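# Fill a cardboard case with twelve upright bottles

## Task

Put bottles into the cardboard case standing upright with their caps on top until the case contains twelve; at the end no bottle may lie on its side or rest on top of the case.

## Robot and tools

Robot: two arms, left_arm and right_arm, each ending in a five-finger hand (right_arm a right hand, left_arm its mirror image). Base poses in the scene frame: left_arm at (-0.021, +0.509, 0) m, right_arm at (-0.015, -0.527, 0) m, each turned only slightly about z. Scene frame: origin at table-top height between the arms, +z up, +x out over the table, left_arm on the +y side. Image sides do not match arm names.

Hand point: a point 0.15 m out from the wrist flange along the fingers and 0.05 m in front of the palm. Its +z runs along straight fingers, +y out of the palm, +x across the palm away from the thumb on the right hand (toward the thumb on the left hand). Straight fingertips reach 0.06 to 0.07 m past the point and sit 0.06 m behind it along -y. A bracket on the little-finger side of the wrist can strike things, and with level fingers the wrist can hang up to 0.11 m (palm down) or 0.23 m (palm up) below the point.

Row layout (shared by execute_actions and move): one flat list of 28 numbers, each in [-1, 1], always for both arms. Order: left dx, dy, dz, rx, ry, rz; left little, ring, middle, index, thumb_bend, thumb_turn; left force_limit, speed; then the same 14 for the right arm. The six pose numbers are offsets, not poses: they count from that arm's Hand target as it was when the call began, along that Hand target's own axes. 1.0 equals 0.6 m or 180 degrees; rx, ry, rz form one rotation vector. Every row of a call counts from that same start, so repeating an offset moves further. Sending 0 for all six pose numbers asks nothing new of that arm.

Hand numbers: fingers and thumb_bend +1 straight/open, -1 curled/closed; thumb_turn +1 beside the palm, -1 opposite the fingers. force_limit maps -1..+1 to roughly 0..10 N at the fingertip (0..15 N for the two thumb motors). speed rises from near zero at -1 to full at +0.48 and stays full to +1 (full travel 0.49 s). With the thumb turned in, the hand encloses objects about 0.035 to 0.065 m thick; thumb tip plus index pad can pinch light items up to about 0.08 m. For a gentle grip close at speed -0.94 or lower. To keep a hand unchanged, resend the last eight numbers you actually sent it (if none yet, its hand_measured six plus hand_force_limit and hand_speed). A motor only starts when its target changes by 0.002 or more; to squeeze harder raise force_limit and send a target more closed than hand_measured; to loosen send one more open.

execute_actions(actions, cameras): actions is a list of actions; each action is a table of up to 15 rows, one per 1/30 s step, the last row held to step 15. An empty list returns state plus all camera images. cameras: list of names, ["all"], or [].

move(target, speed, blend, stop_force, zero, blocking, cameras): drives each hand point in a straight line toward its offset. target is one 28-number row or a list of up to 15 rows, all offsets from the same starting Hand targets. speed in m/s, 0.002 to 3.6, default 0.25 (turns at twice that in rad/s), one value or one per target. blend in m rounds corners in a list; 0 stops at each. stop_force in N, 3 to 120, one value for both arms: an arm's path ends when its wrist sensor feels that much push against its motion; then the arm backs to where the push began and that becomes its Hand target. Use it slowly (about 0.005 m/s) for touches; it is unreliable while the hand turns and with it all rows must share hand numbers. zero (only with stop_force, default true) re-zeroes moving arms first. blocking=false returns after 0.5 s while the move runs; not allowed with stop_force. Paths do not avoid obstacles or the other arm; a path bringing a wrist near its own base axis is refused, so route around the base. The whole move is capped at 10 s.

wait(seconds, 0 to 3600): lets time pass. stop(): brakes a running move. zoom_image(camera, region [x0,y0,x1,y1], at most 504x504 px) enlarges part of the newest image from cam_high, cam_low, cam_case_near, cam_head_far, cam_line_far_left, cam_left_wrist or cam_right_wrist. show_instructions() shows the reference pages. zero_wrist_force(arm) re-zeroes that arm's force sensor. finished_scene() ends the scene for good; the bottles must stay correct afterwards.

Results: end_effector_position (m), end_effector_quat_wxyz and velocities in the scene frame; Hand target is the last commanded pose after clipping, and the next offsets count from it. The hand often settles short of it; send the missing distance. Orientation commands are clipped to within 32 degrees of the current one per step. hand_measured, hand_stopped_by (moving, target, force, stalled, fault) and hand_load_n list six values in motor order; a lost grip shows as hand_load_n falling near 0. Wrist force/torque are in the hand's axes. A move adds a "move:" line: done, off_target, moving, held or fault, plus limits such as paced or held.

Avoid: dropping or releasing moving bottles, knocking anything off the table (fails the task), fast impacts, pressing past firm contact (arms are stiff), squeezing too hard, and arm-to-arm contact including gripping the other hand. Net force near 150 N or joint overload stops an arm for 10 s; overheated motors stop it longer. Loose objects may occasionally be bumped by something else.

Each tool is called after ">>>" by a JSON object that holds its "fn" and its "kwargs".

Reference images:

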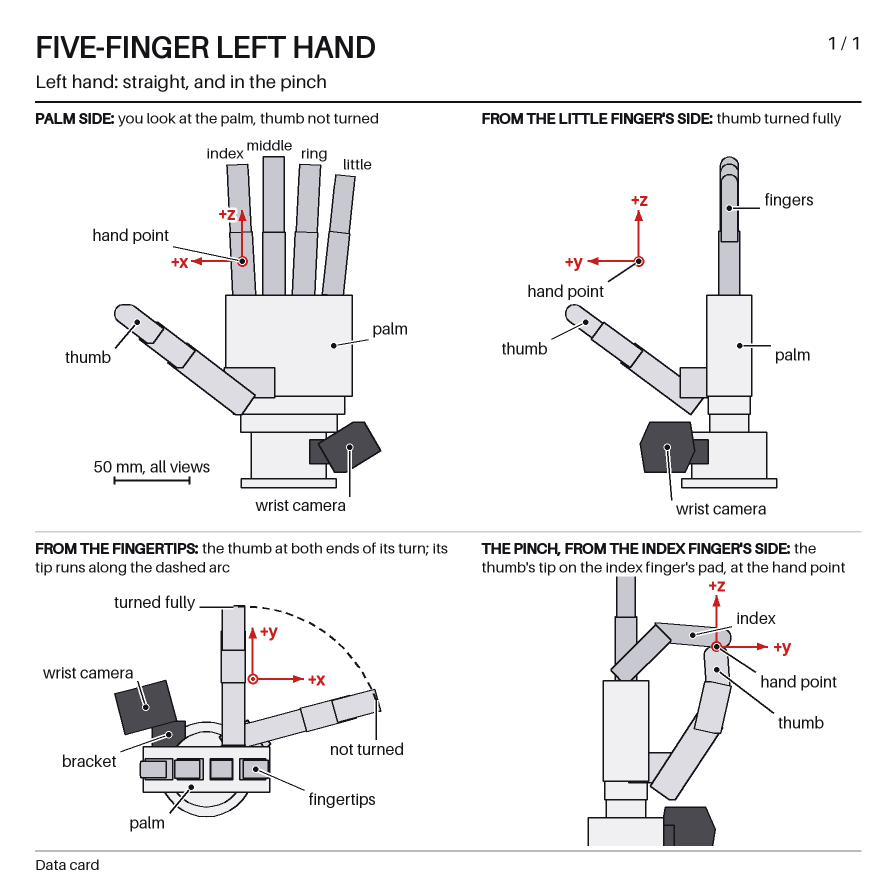

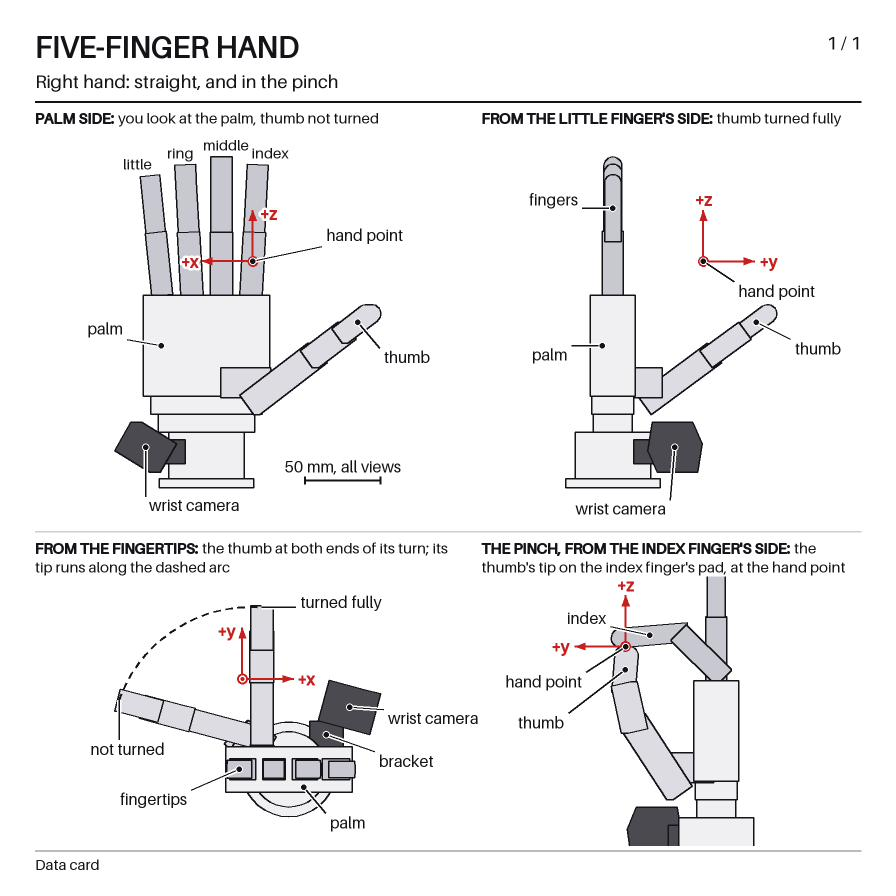

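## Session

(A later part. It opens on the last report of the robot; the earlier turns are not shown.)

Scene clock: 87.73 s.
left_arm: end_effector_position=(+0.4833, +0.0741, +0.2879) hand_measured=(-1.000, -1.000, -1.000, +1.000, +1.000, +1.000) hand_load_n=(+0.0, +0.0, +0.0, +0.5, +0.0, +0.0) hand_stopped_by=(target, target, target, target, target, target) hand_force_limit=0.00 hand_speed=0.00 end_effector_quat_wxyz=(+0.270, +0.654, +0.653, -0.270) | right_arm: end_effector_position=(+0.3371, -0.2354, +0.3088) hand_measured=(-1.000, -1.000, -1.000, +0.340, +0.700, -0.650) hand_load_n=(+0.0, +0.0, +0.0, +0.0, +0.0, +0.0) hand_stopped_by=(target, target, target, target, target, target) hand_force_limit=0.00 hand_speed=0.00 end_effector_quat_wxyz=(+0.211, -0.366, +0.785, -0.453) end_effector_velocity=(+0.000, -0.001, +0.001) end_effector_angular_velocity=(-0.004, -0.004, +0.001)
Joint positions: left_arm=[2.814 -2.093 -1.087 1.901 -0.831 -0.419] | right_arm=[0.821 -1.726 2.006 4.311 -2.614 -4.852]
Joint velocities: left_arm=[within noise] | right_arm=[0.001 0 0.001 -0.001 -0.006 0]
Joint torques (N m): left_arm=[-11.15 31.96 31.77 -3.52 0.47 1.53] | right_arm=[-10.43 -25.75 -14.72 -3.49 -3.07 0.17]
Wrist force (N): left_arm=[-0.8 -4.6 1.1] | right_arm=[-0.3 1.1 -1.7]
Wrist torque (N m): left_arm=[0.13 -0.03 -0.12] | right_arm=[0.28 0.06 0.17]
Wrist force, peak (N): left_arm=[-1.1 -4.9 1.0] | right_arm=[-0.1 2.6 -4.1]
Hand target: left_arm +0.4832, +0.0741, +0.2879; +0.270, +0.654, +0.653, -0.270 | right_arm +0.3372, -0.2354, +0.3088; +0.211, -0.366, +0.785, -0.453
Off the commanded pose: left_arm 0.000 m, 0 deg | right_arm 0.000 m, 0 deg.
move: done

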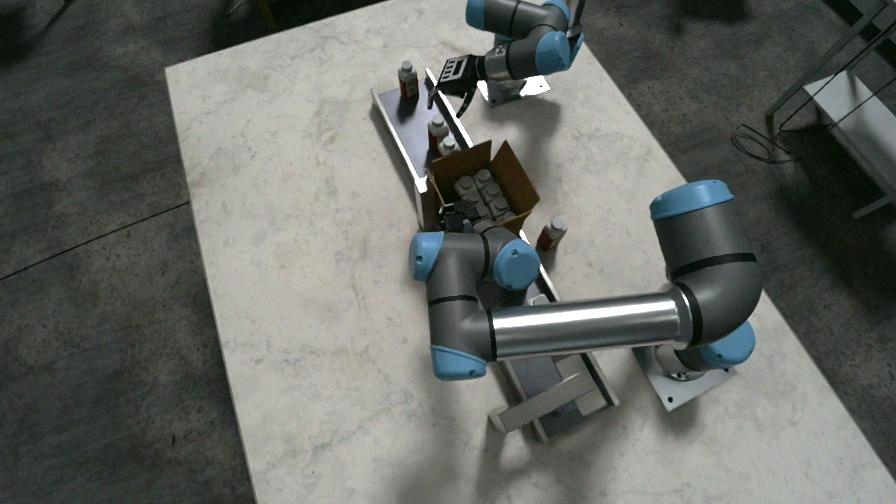

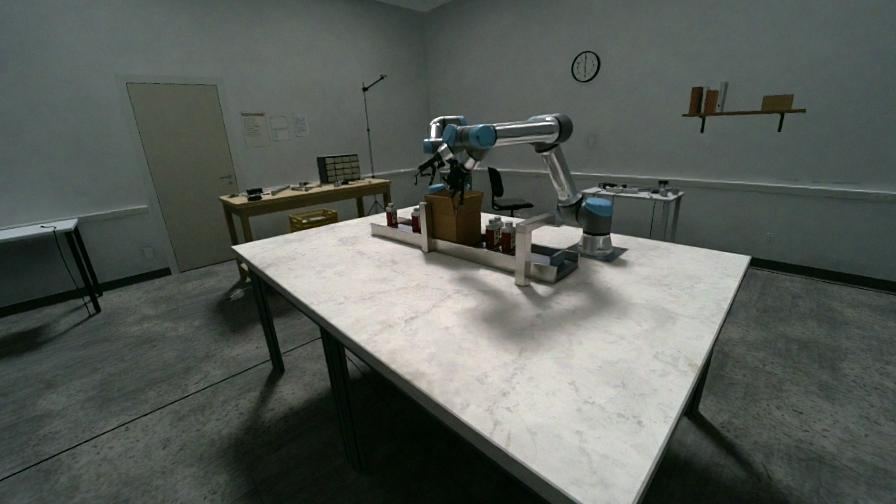

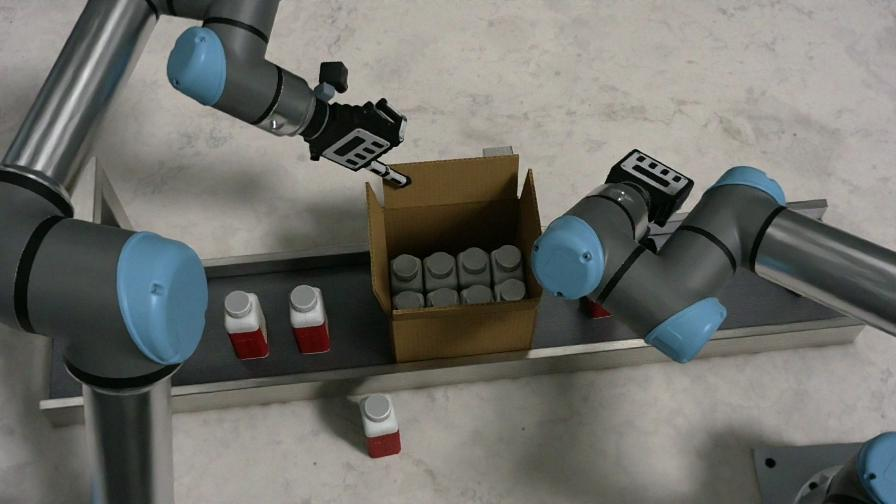

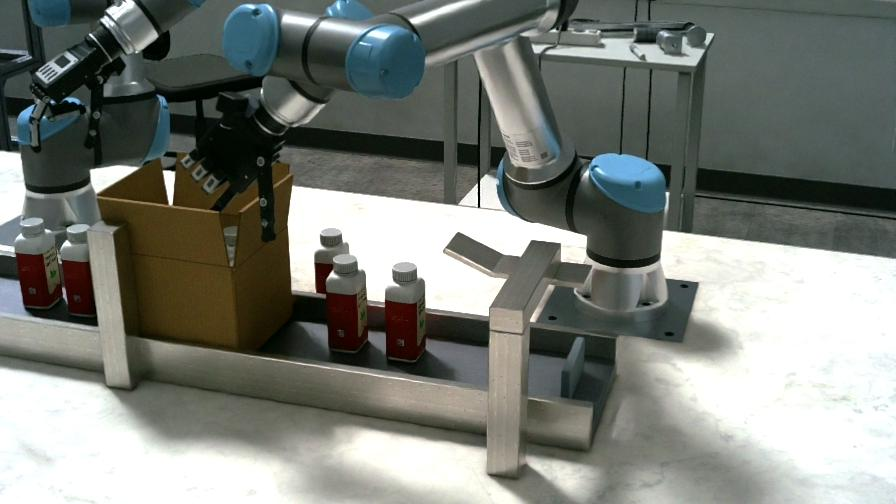

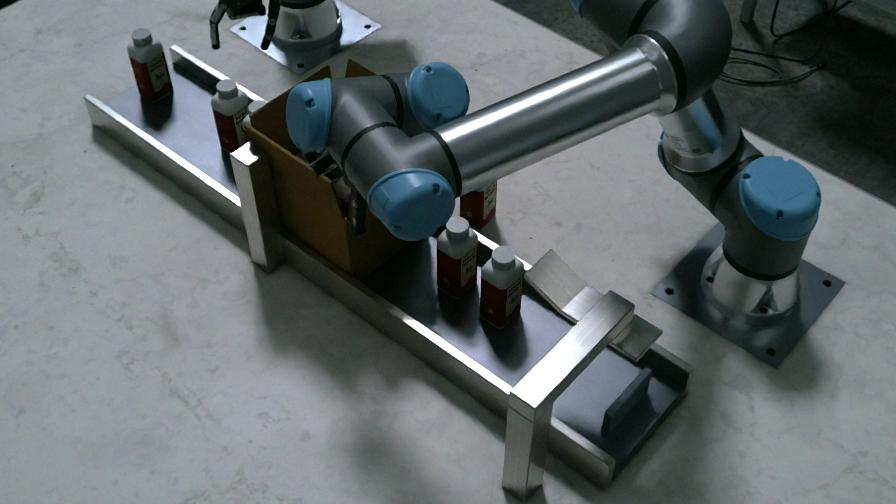

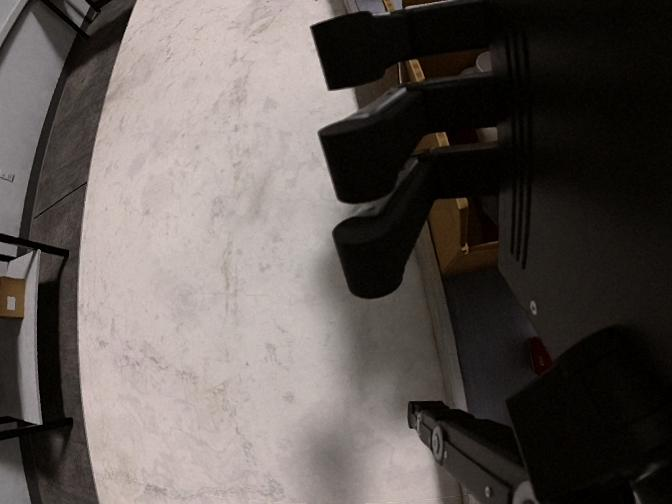

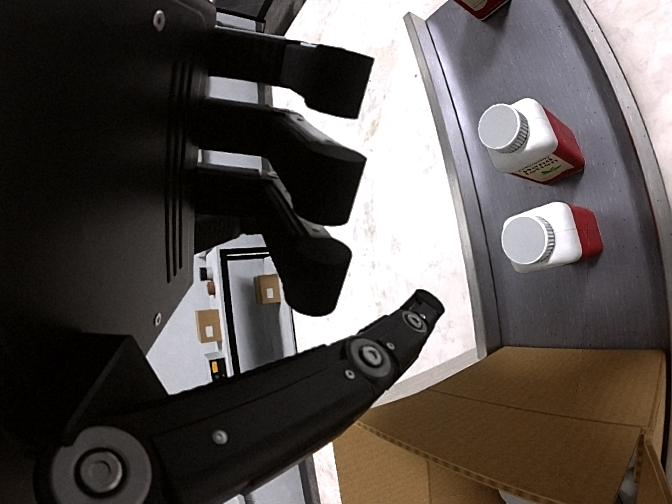

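>>> {"fn": "move", "kwargs": {"target": [0,0,0,0,0,0,-1,-1,-1,1,1,1,0,0,-0.0028,0.1466,0.0795,0,0,0,-1,-1,-1,0.34,0.55,-0.65,0,0], "speed": 0.1, "cameras": ["cam_head_far","cam_line_far_left","cam_right_wrist"]}}

>>> {"fn": "zoom_image", "kwargs": {"camera": "cam_right_wrist", "region": [260, 130, 600, 400]}}

>>> {"fn": "zoom_image", "kwargs": {"camera": "cam_line_far_left", "region": [120, 0, 340, 180]}}

>>> {"fn": "zoom_image", "kwargs": {"camera": "cam_head_far", "region": [0, 120, 200, 320]}}

Scene clock: 91.80 s.
left_arm: end_effector_position=(+0.4832, +0.0741, +0.2879) hand_measured=(-1.000, -1.000, -1.000, +1.000, +1.000, +1.000) hand_load_n=(+0.0, +0.0, +0.0, +0.5, +0.0, +0.0) hand_stopped_by=(target, target, target, target, target, target) hand_force_limit=0.00 hand_speed=0.00 end_effector_quat_wxyz=(+0.270, +0.654, +0.653, -0.270) | right_arm: end_effector_position=(+0.3362, -0.2324, +0.2088) hand_measured=(-1.000, -1.000, -1.000, +0.340, +0.550, -0.650) hand_load_n=(+0.0, +0.0, +0.0, +0.0, +0.0, +0.0) hand_stopped_by=(target, target, target, target, target, target) hand_force_limit=0.00 hand_speed=0.00 end_effector_quat_wxyz=(+0.211, -0.366, +0.785, -0.453)
Joint positions: left_arm=[2.814 -2.093 -1.087 1.901 -0.831 -0.419] | right_arm=[0.828 -1.609 2.181 4.031 -2.615 -4.839]
Joint torques (N m): left_arm=[-10.48 32.1 31.4 -3.47 1.27 1.6] | right_arm=[-5.68 -24.41 -23.12 -3.35 -1.98 -1.19]
Wrist force (N): left_arm=[-0.9 -4.7 0.9] | right_arm=[-0.2 1.2 -1.7]
Wrist torque (N m): left_arm=[0.13 -0.01 -0.12] | right_arm=[0.30 0.05 0.18]
Wrist force, peak (N): left_arm=[-1.0 -4.9 1.1] | right_arm=[0.1 -0.3 -2.5]
Hand target: left_arm +0.4832, +0.0741, +0.2879; +0.270, +0.654, +0.653, -0.270 | right_arm +0.3362, -0.2324, +0.2088; +0.211, -0.366, +0.785, -0.453
Off the commanded pose: left_arm 0.000 m, 0 deg | right_arm 0.000 m, 0 deg.
move: done

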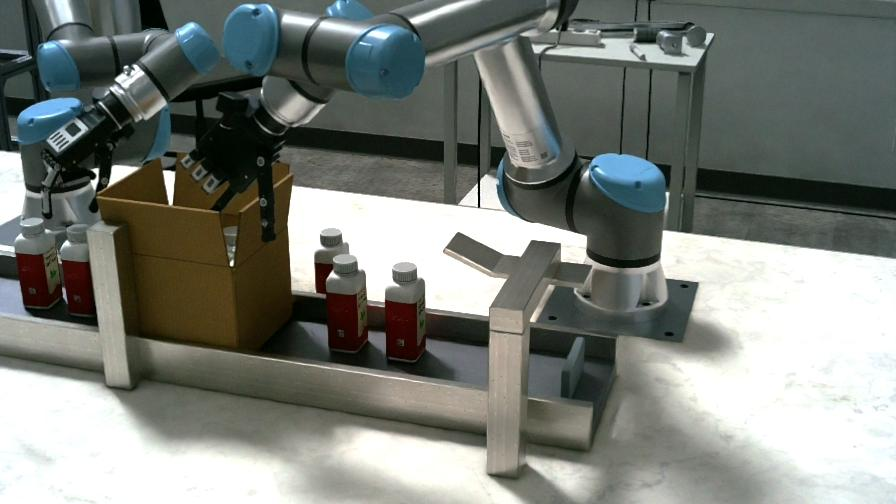

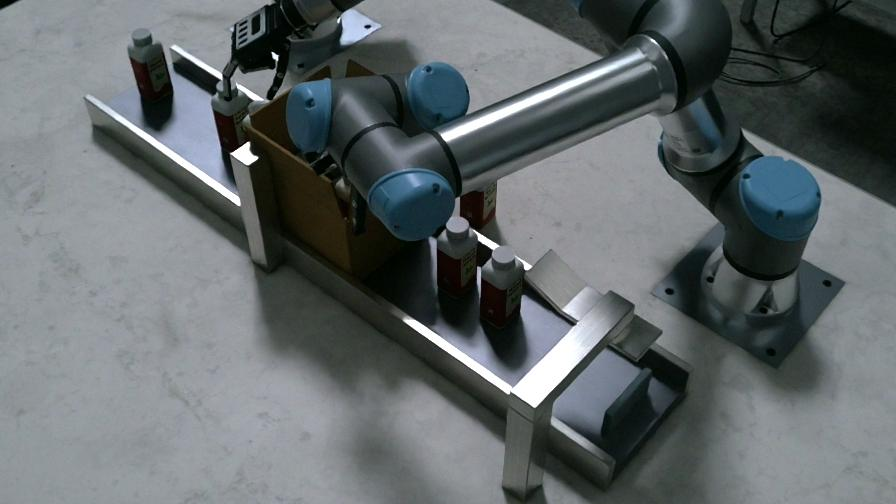

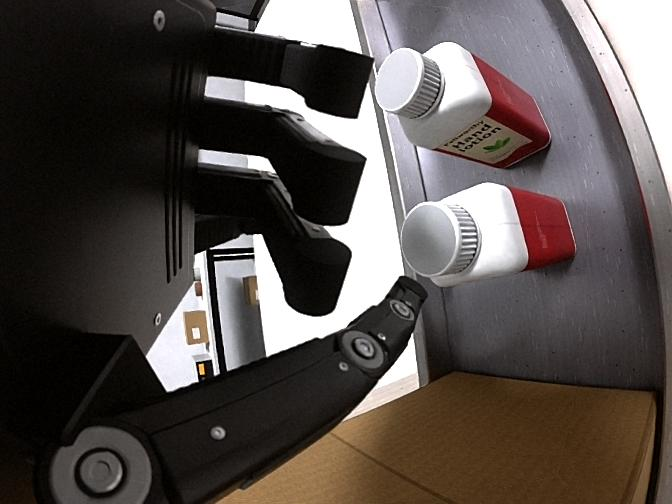

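Scaled by 1.482 from the camera's image (finer frame: 960x720).

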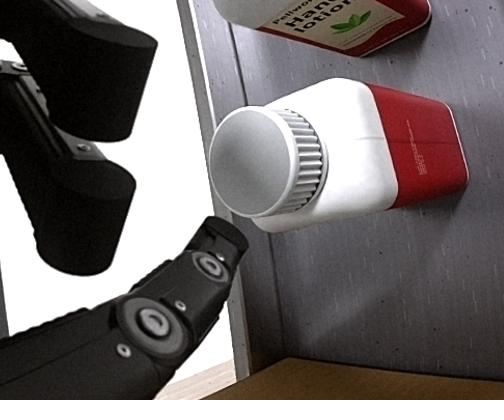

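Scaled by 2.291 from the camera's image (finer frame: 1280x720).

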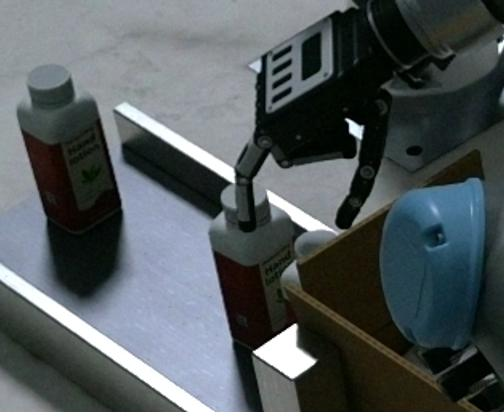

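Scaled by 2.520 from the camera's image (finer frame: 1280x720).

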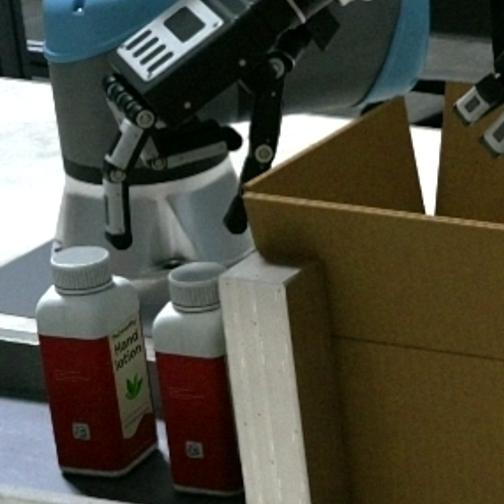

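>>> {"fn": "move", "kwargs": {"target": [0,0,0,0,0,0,-1,-1,-1,1,1,1,0,0,0.0015,0.0542,0.0328,0,0,0,-1,-1,-1,0.34,0.55,-0.65,0,0], "speed": 0.04, "stop_force": 3, "cameras": ["cam_head_far","cam_line_far_left","cam_right_wrist"]}}

>>> {"fn": "zoom_image", "kwargs": {"camera": "cam_right_wrist", "region": [260, 100, 600, 370]}}

>>> {"fn": "zoom_image", "kwargs": {"camera": "cam_line_far_left", "region": [160, 20, 340, 160]}}

>>> {"fn": "zoom_image", "kwargs": {"camera": "cam_head_far", "region": [0, 140, 160, 300]}}

Scene clock: 97.13 s.
left_arm: end_effector_position=(+0.4832, +0.0741, +0.2879) hand_measured=(-1.000, -1.000, -1.000, +1.000, +1.000, +1.000) hand_load_n=(+0.0, +0.0, +0.0, +0.0, +0.0, +0.0) hand_stopped_by=(target, target, target, target, target, target) hand_force_limit=0.00 hand_speed=0.00 end_effector_quat_wxyz=(+0.270, +0.654, +0.653, -0.270) | right_arm: end_effector_position=(+0.3362, -0.2336, +0.1708) hand_measured=(-1.000, -1.000, -1.000, +0.340, +0.550, -0.650) hand_load_n=(+0.0, +0.0, +0.0, +0.0, +0.0, +0.0) hand_stopped_by=(target, target, target, target, target, target) hand_force_limit=0.00 hand_speed=0.00 end_effector_quat_wxyz=(+0.211, -0.366, +0.785, -0.453)
Joint positions: left_arm=[2.814 -2.093 -1.087 1.901 -0.831 -0.419] | right_arm=[0.825 -1.545 2.239 3.906 -2.614 -4.843]
Joint torques (N m): left_arm=[-10.51 32.84 31.83 -3.59 1.18 1.55] | right_arm=[-11.18 -32.03 -26.76 -3.61 -0.14 2.22]
Wrist force (N): left_arm=[-1.0 -4.4 1.0] | right_arm=[0.1 0.9 -1.3]
Wrist torque (N m): left_arm=[0.17 0.01 -0.13] | right_arm=[0.22 0.00 0.18]
Wrist force, peak (N): left_arm=[-1.2 -4.8 1.3] | right_arm=[0.1 1.3 -2.0]
Hand target: left_arm +0.4832, +0.0741, +0.2879; +0.270, +0.654, +0.653, -0.270 | right_arm +0.3362, -0.2336, +0.1708; +0.211, -0.366, +0.785, -0.453
Off the commanded pose: left_arm 0.000 m, 0 deg | right_arm 0.000 m, 0 deg.
move: done

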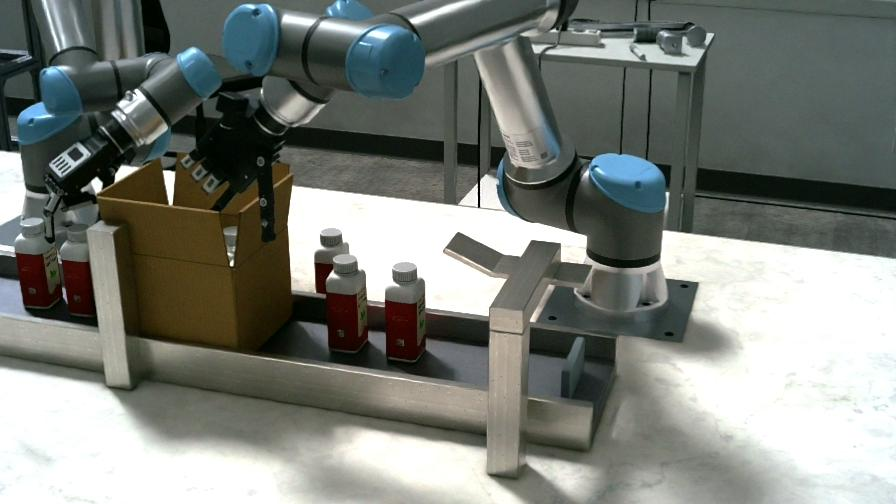

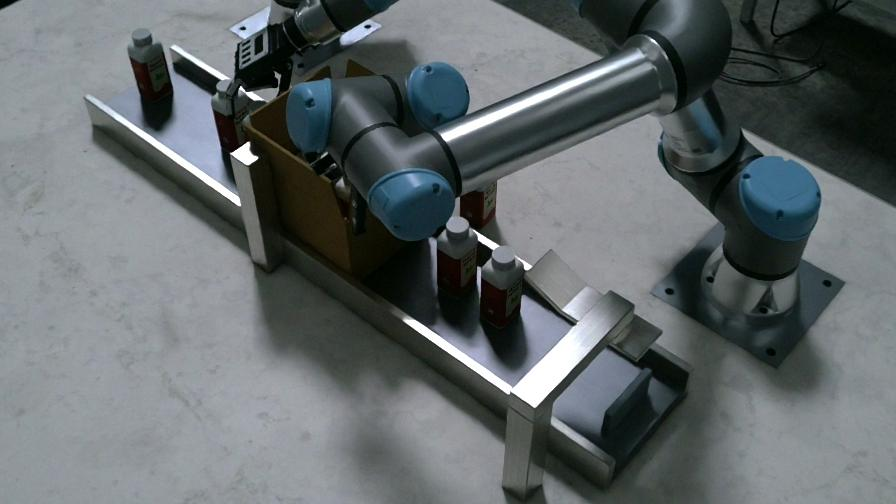

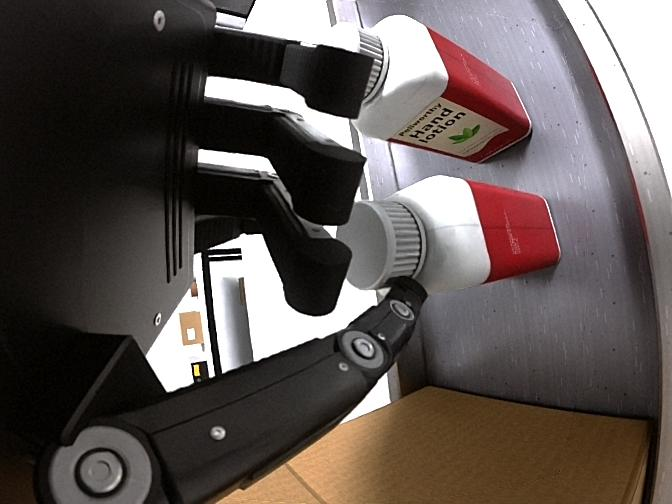

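Scaled by 1.482 from the camera's image (finer frame: 960x720).

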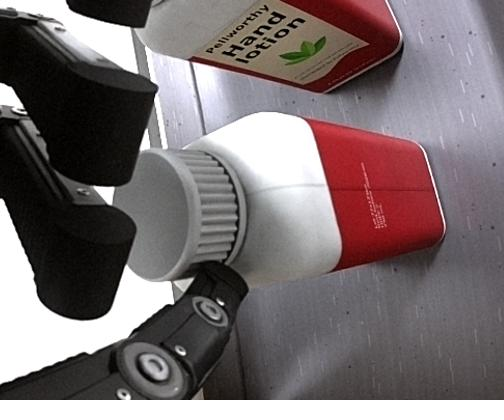

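Scaled by 2.800 from the camera's image (finer frame: 1280x720).

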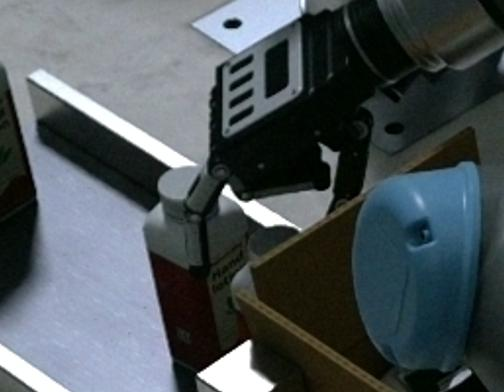

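Scaled by 3.150 from the camera's image (finer frame: 1280x720).

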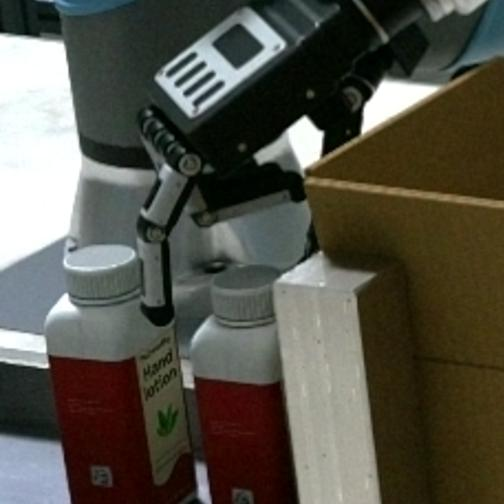

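>>> {"fn": "move", "kwargs": {"target": [0,0,0,0,0,0,-1,-1,-1,1,1,1,0,0,0,0,0,0,0,0,-1,-1,-1,-0.2,0.0,-0.65,-0.7,-0.94], "speed": 0.04, "cameras": ["cam_head_far","cam_line_far_left","cam_right_wrist"]}}

>>> {"fn": "zoom_image", "kwargs": {"camera": "cam_right_wrist", "region": [260, 100, 600, 370]}}

>>> {"fn": "zoom_image", "kwargs": {"camera": "cam_head_far", "region": [0, 140, 160, 300]}}

Scene clock: 102.50 s.
left_arm: end_effector_position=(+0.4832, +0.0741, +0.2879) hand_measured=(-1.000, -1.000, -1.000, +1.000, +1.000, +1.000) hand_load_n=(+0.0, +0.5, +0.0, +0.0, +0.0, +0.0) hand_stopped_by=(target, target, target, target, target, target) hand_force_limit=0.00 hand_speed=0.00 end_effector_quat_wxyz=(+0.270, +0.654, +0.653, -0.270) | right_arm: end_effector_position=(+0.3362, -0.2336, +0.1708) hand_measured=(-1.000, -1.000, -1.000, +0.024, +0.122, -0.650) hand_load_n=(+0.0, +0.0, +0.0, +0.5, +0.0, +0.0) hand_stopped_by=(target, target, target, force, moving, target) hand_force_limit=-0.70 hand_speed=-0.94 end_effector_quat_wxyz=(+0.211, -0.366, +0.785, -0.453)
Joint positions: left_arm=[2.814 -2.093 -1.087 1.901 -0.831 -0.419] | right_arm=[0.825 -1.545 2.239 3.906 -2.614 -4.843]
Joint torques (N m): left_arm=[-10.5 32.89 31.4 -3.58 1.26 1.44] | right_arm=[10.09 -31.92 -23.69 -3.17 -1.25 2.44]
Wrist force (N): left_arm=[-1.0 -4.7 0.9] | right_arm=[-0.2 0.8 -1.3]
Wrist torque (N m): left_arm=[0.13 0.01 -0.13] | right_arm=[0.22 0.01 0.17]
Wrist force, peak (N): left_arm=[-1.1 -4.9 1.2] | right_arm=[0.1 1.7 -1.9]
Hand target: left_arm +0.4832, +0.0741, +0.2879; +0.270, +0.654, +0.653, -0.270 | right_arm +0.3362, -0.2336, +0.1708; +0.211, -0.366, +0.785, -0.453
Off the commanded pose: left_arm 0.000 m, 0 deg | right_arm 0.000 m, 0 deg.
move: moving (right_arm; no rest 5 s after the move's start)

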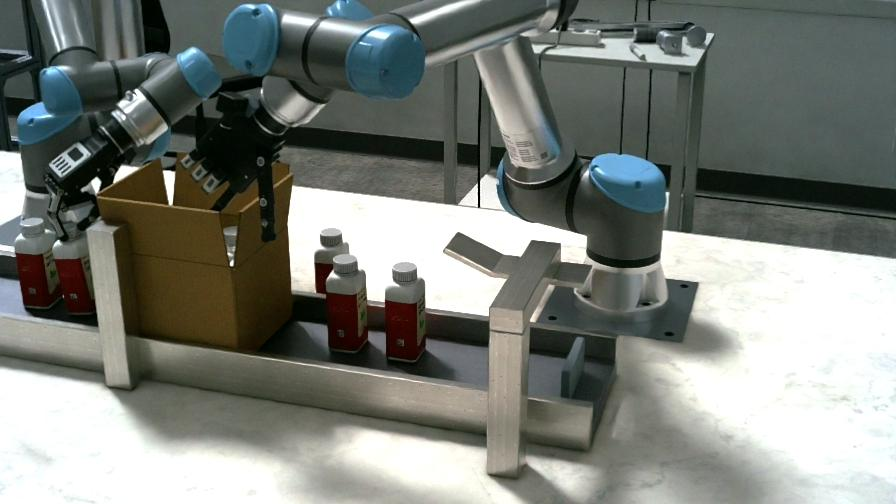

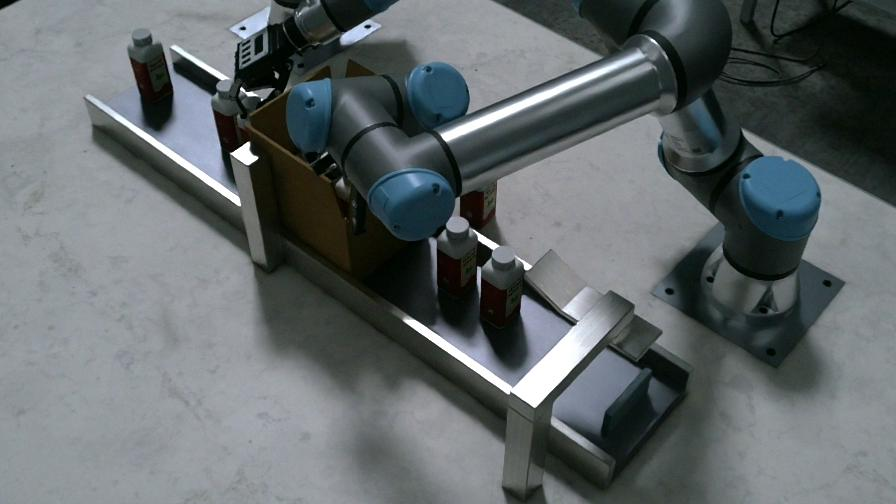

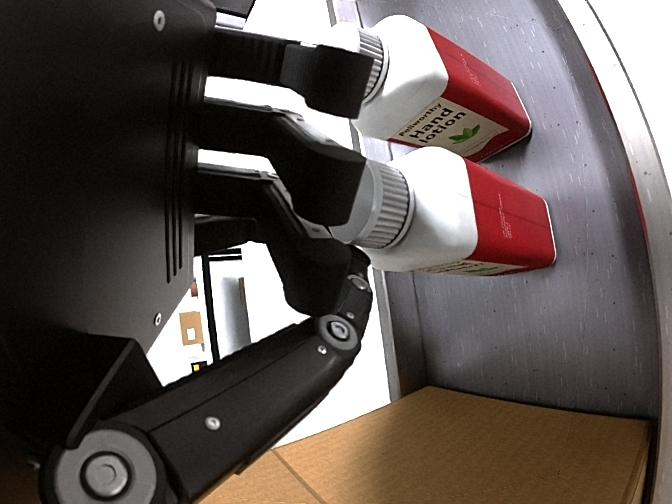

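Scaled by 1.482 from the camera's image (finer frame: 960x720).

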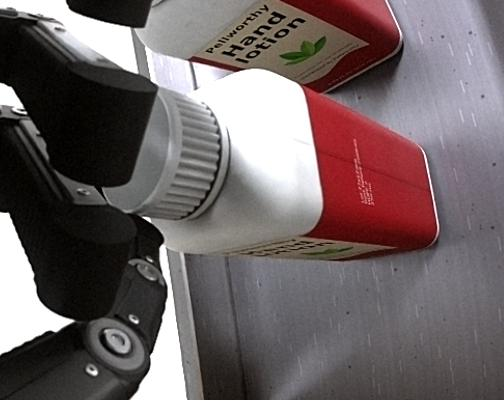

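Scaled by 3.150 from the camera's image (finer frame: 1280x720).

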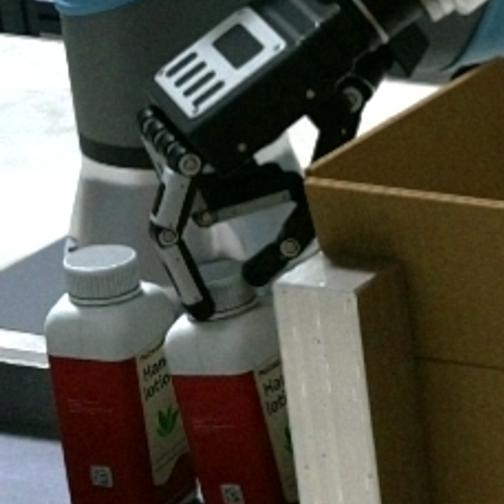

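>>> {"fn": "move", "kwargs": {"target": [0,0,0,0,0,0,-1,-1,-1,1,1,1,0,0,0,0,0,0,0,0,-1,-1,-1,0.34,0.55,-0.65,-0.7,-0.6], "speed": 0.04, "cameras": ["cam_head_far","cam_line_far_left","cam_right_wrist"]}}

>>> {"fn": "zoom_image", "kwargs": {"camera": "cam_right_wrist", "region": [260, 100, 600, 370]}}

>>> {"fn": "zoom_image", "kwargs": {"camera": "cam_head_far", "region": [0, 140, 160, 300]}}

>>> {"fn": "zoom_image", "kwargs": {"camera": "cam_line_far_left", "region": [160, 20, 340, 160]}}

Scene clock: 104.03 s.
left_arm: end_effector_position=(+0.4832, +0.0741, +0.2879) hand_measured=(-1.000, -1.000, -1.000, +1.000, +1.000, +1.000) hand_load_n=(+0.0, +0.0, +0.0, +0.0, +0.0, +0.0) hand_stopped_by=(target, target, target, target, target, target) hand_force_limit=0.00 hand_speed=0.00 end_effector_quat_wxyz=(+0.270, +0.654, +0.653, -0.270) | right_arm: end_effector_position=(+0.3362, -0.2336, +0.1708) hand_measured=(-1.000, -1.000, -1.000, +0.340, +0.550, -0.650) hand_load_n=(+0.0, +0.0, +0.0, -0.5, +0.0, +0.0) hand_stopped_by=(target, target, target, target, target, target) hand_force_limit=-0.70 hand_speed=-0.60 end_effector_quat_wxyz=(+0.211, -0.366, +0.785, -0.453)
Joint positions: left_arm=[2.814 -2.093 -1.087 1.901 -0.831 -0.419] | right_arm=[0.825 -1.545 2.239 3.906 -2.614 -4.843]
Joint torques (N m): left_arm=[-10.79 32.82 31.35 -3.53 1.18 1.59] | right_arm=[10.61 -33.64 -22.03 -3.08 -1.65 2.61]
Wrist force (N): left_arm=[-1.1 -4.5 1.1] | right_arm=[0.0 1.1 -1.2]
Wrist torque (N m): left_arm=[0.16 0.02 -0.14] | right_arm=[0.24 0.01 0.17]
Wrist force, peak (N): left_arm=[-1.1 -4.8 1.1] | right_arm=[-0.4 1.2 -1.8]
Hand target: left_arm +0.4832, +0.0741, +0.2879; +0.270, +0.654, +0.653, -0.270 | right_arm +0.3362, -0.2336, +0.1708; +0.211, -0.366, +0.785, -0.453
Off the commanded pose: left_arm 0.000 m, 0 deg | right_arm 0.000 m, 0 deg.
move: done

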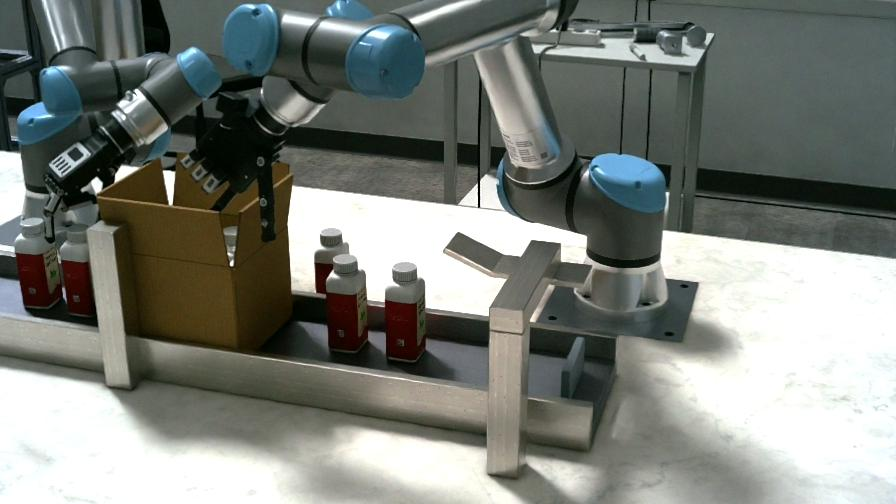

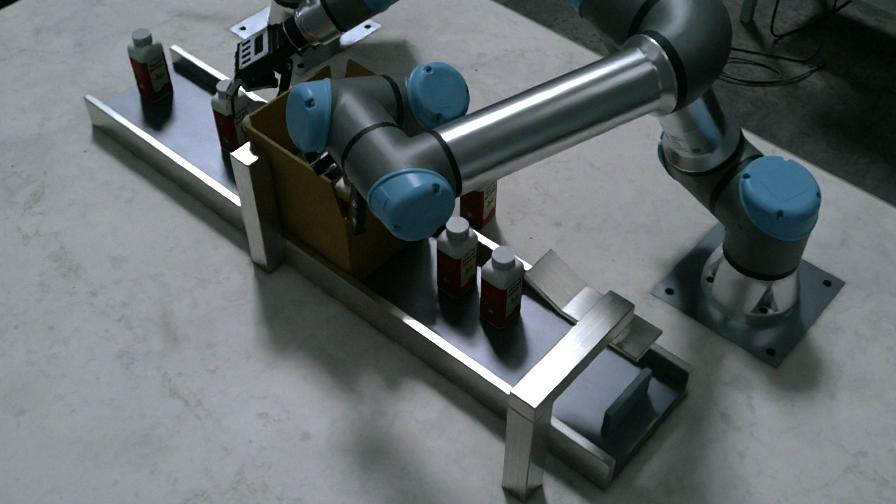

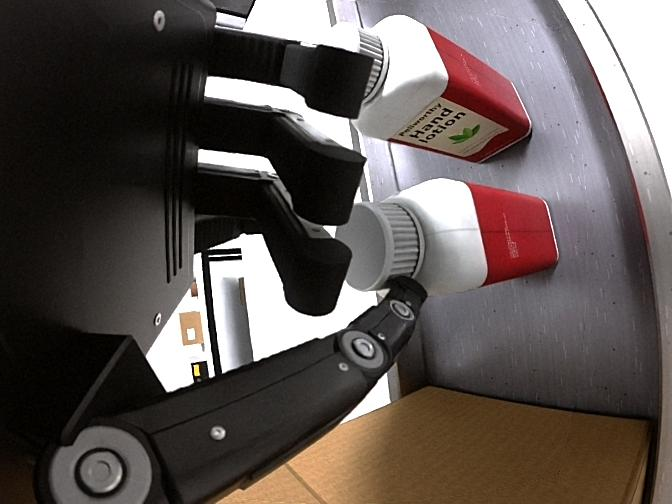

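Scaled by 1.482 from the camera's image (finer frame: 960x720).

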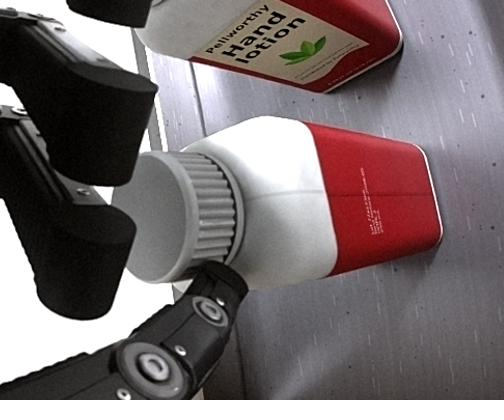

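Scaled by 3.150 from the camera's image (finer frame: 1280x720).

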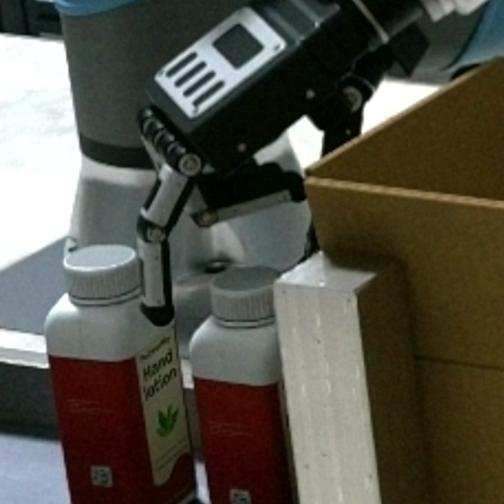

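Scaled by 2.800 from the camera's image (finer frame: 1280x720).

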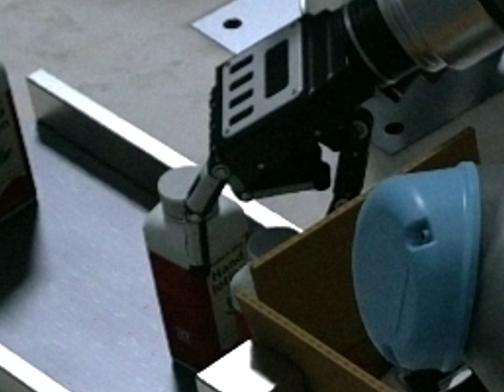

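>>> {"fn": "move", "kwargs": {"target": [0,0,0,0,0,0,-1,-1,-1,1,1,1,0,0,0.0125,0.00375,-0.0065,0,0,0,-1,-1,-1,0.34,0.55,-0.65,-0.7,-0.6], "speed": 0.02, "cameras": ["cam_head_far","cam_line_far_left","cam_right_wrist"]}}

>>> {"fn": "zoom_image", "kwargs": {"camera": "cam_right_wrist", "region": [260, 100, 600, 370]}}

>>> {"fn": "zoom_image", "kwargs": {"camera": "cam_head_far", "region": [0, 140, 160, 300]}}

Scene clock: 105.13 s.
left_arm: end_effector_position=(+0.4832, +0.0741, +0.2879) hand_measured=(-1.000, -1.000, -1.000, +1.000, +1.000, +1.000) hand_load_n=(+0.0, +0.0, +0.0, +0.5, +0.0, +0.0) hand_stopped_by=(target, target, target, target, target, target) hand_force_limit=0.00 hand_speed=0.00 end_effector_quat_wxyz=(+0.270, +0.654, +0.653, -0.270) | right_arm: end_effector_position=(+0.3278, -0.2365, +0.1708) hand_measured=(-1.000, -1.000, -1.000, +0.340, +0.550, -0.650) hand_load_n=(+0.0, +0.0, +0.0, +0.0, +0.0, +0.0) hand_stopped_by=(target, target, target, target, target, target) hand_force_limit=-0.70 hand_speed=-0.60 end_effector_quat_wxyz=(+0.211, -0.366, +0.785, -0.453)
Joint positions: left_arm=[2.814 -2.093 -1.087 1.901 -0.831 -0.419] | right_arm=[0.836 -1.564 2.253 3.928 -2.616 -4.823]
Joint torques (N m): left_arm=[-10.59 32.78 31.06 -3.46 1.28 1.54] | right_arm=[-6.74 -7.6 -27.25 -3.77 -2.4 -2.02]
Wrist force (N): left_arm=[-1.0 -4.6 1.1] | right_arm=[0.0 0.9 -1.4]
Wrist torque (N m): left_arm=[0.13 0.00 -0.12] | right_arm=[0.22 0.02 0.06]
Wrist force, peak (N): left_arm=[-1.0 -4.8 1.2] | right_arm=[0.3 1.2 -1.7]
Hand target: left_arm +0.4832, +0.0741, +0.2879; +0.270, +0.654, +0.653, -0.270 | right_arm +0.3280, -0.2365, +0.1708; +0.211, -0.366, +0.785, -0.453
Off the commanded pose: left_arm 0.000 m, 0 deg | right_arm 0.000 m, 0 deg.
move: done

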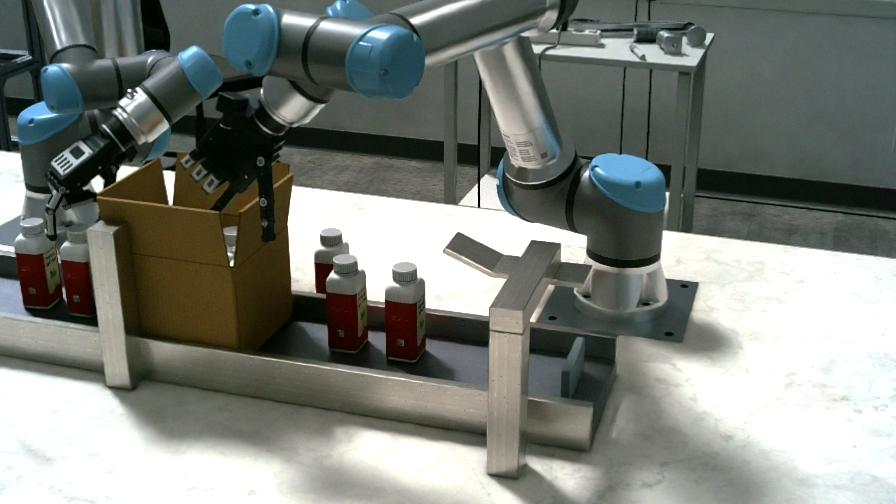

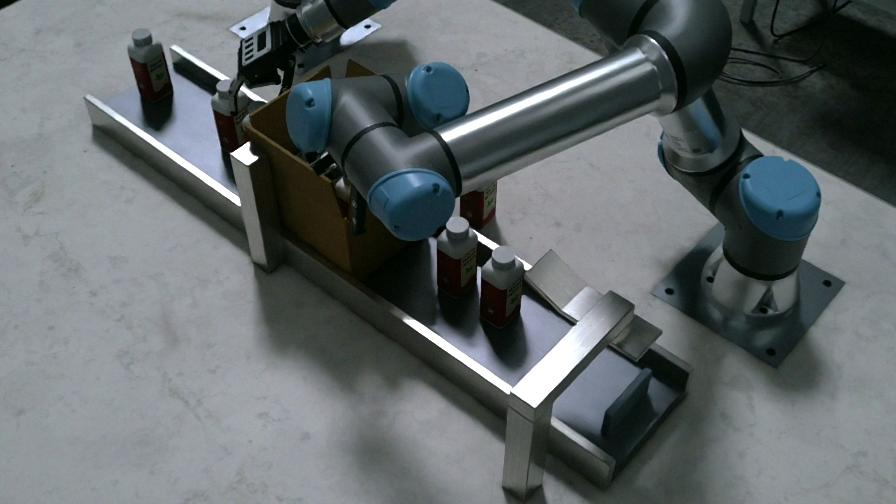

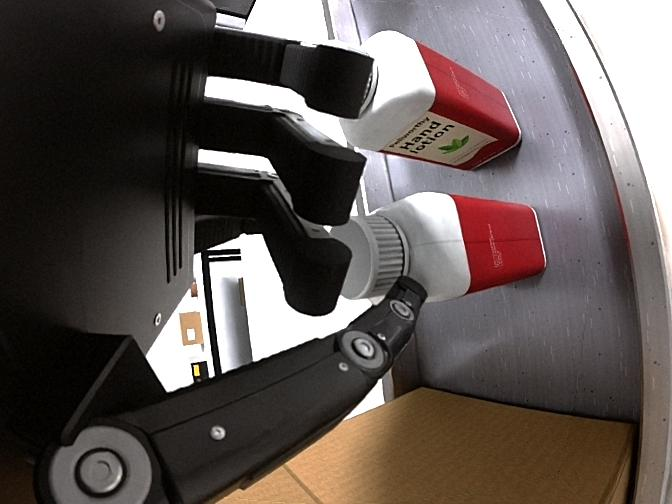

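Scaled by 1.482 from the camera's image (finer frame: 960x720).

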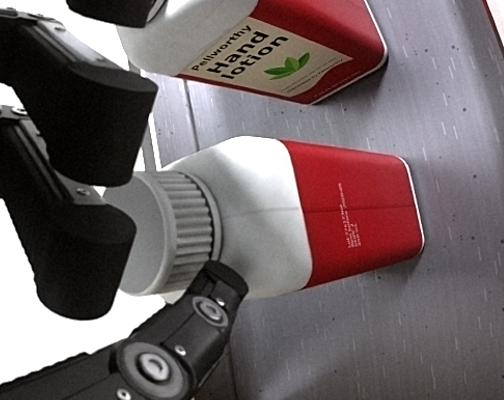

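Scaled by 3.150 from the camera's image (finer frame: 1280x720).

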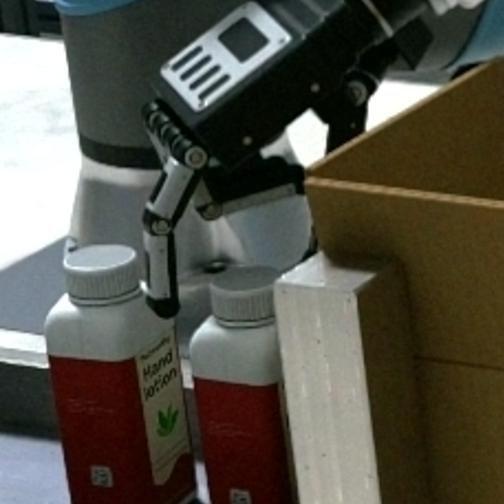

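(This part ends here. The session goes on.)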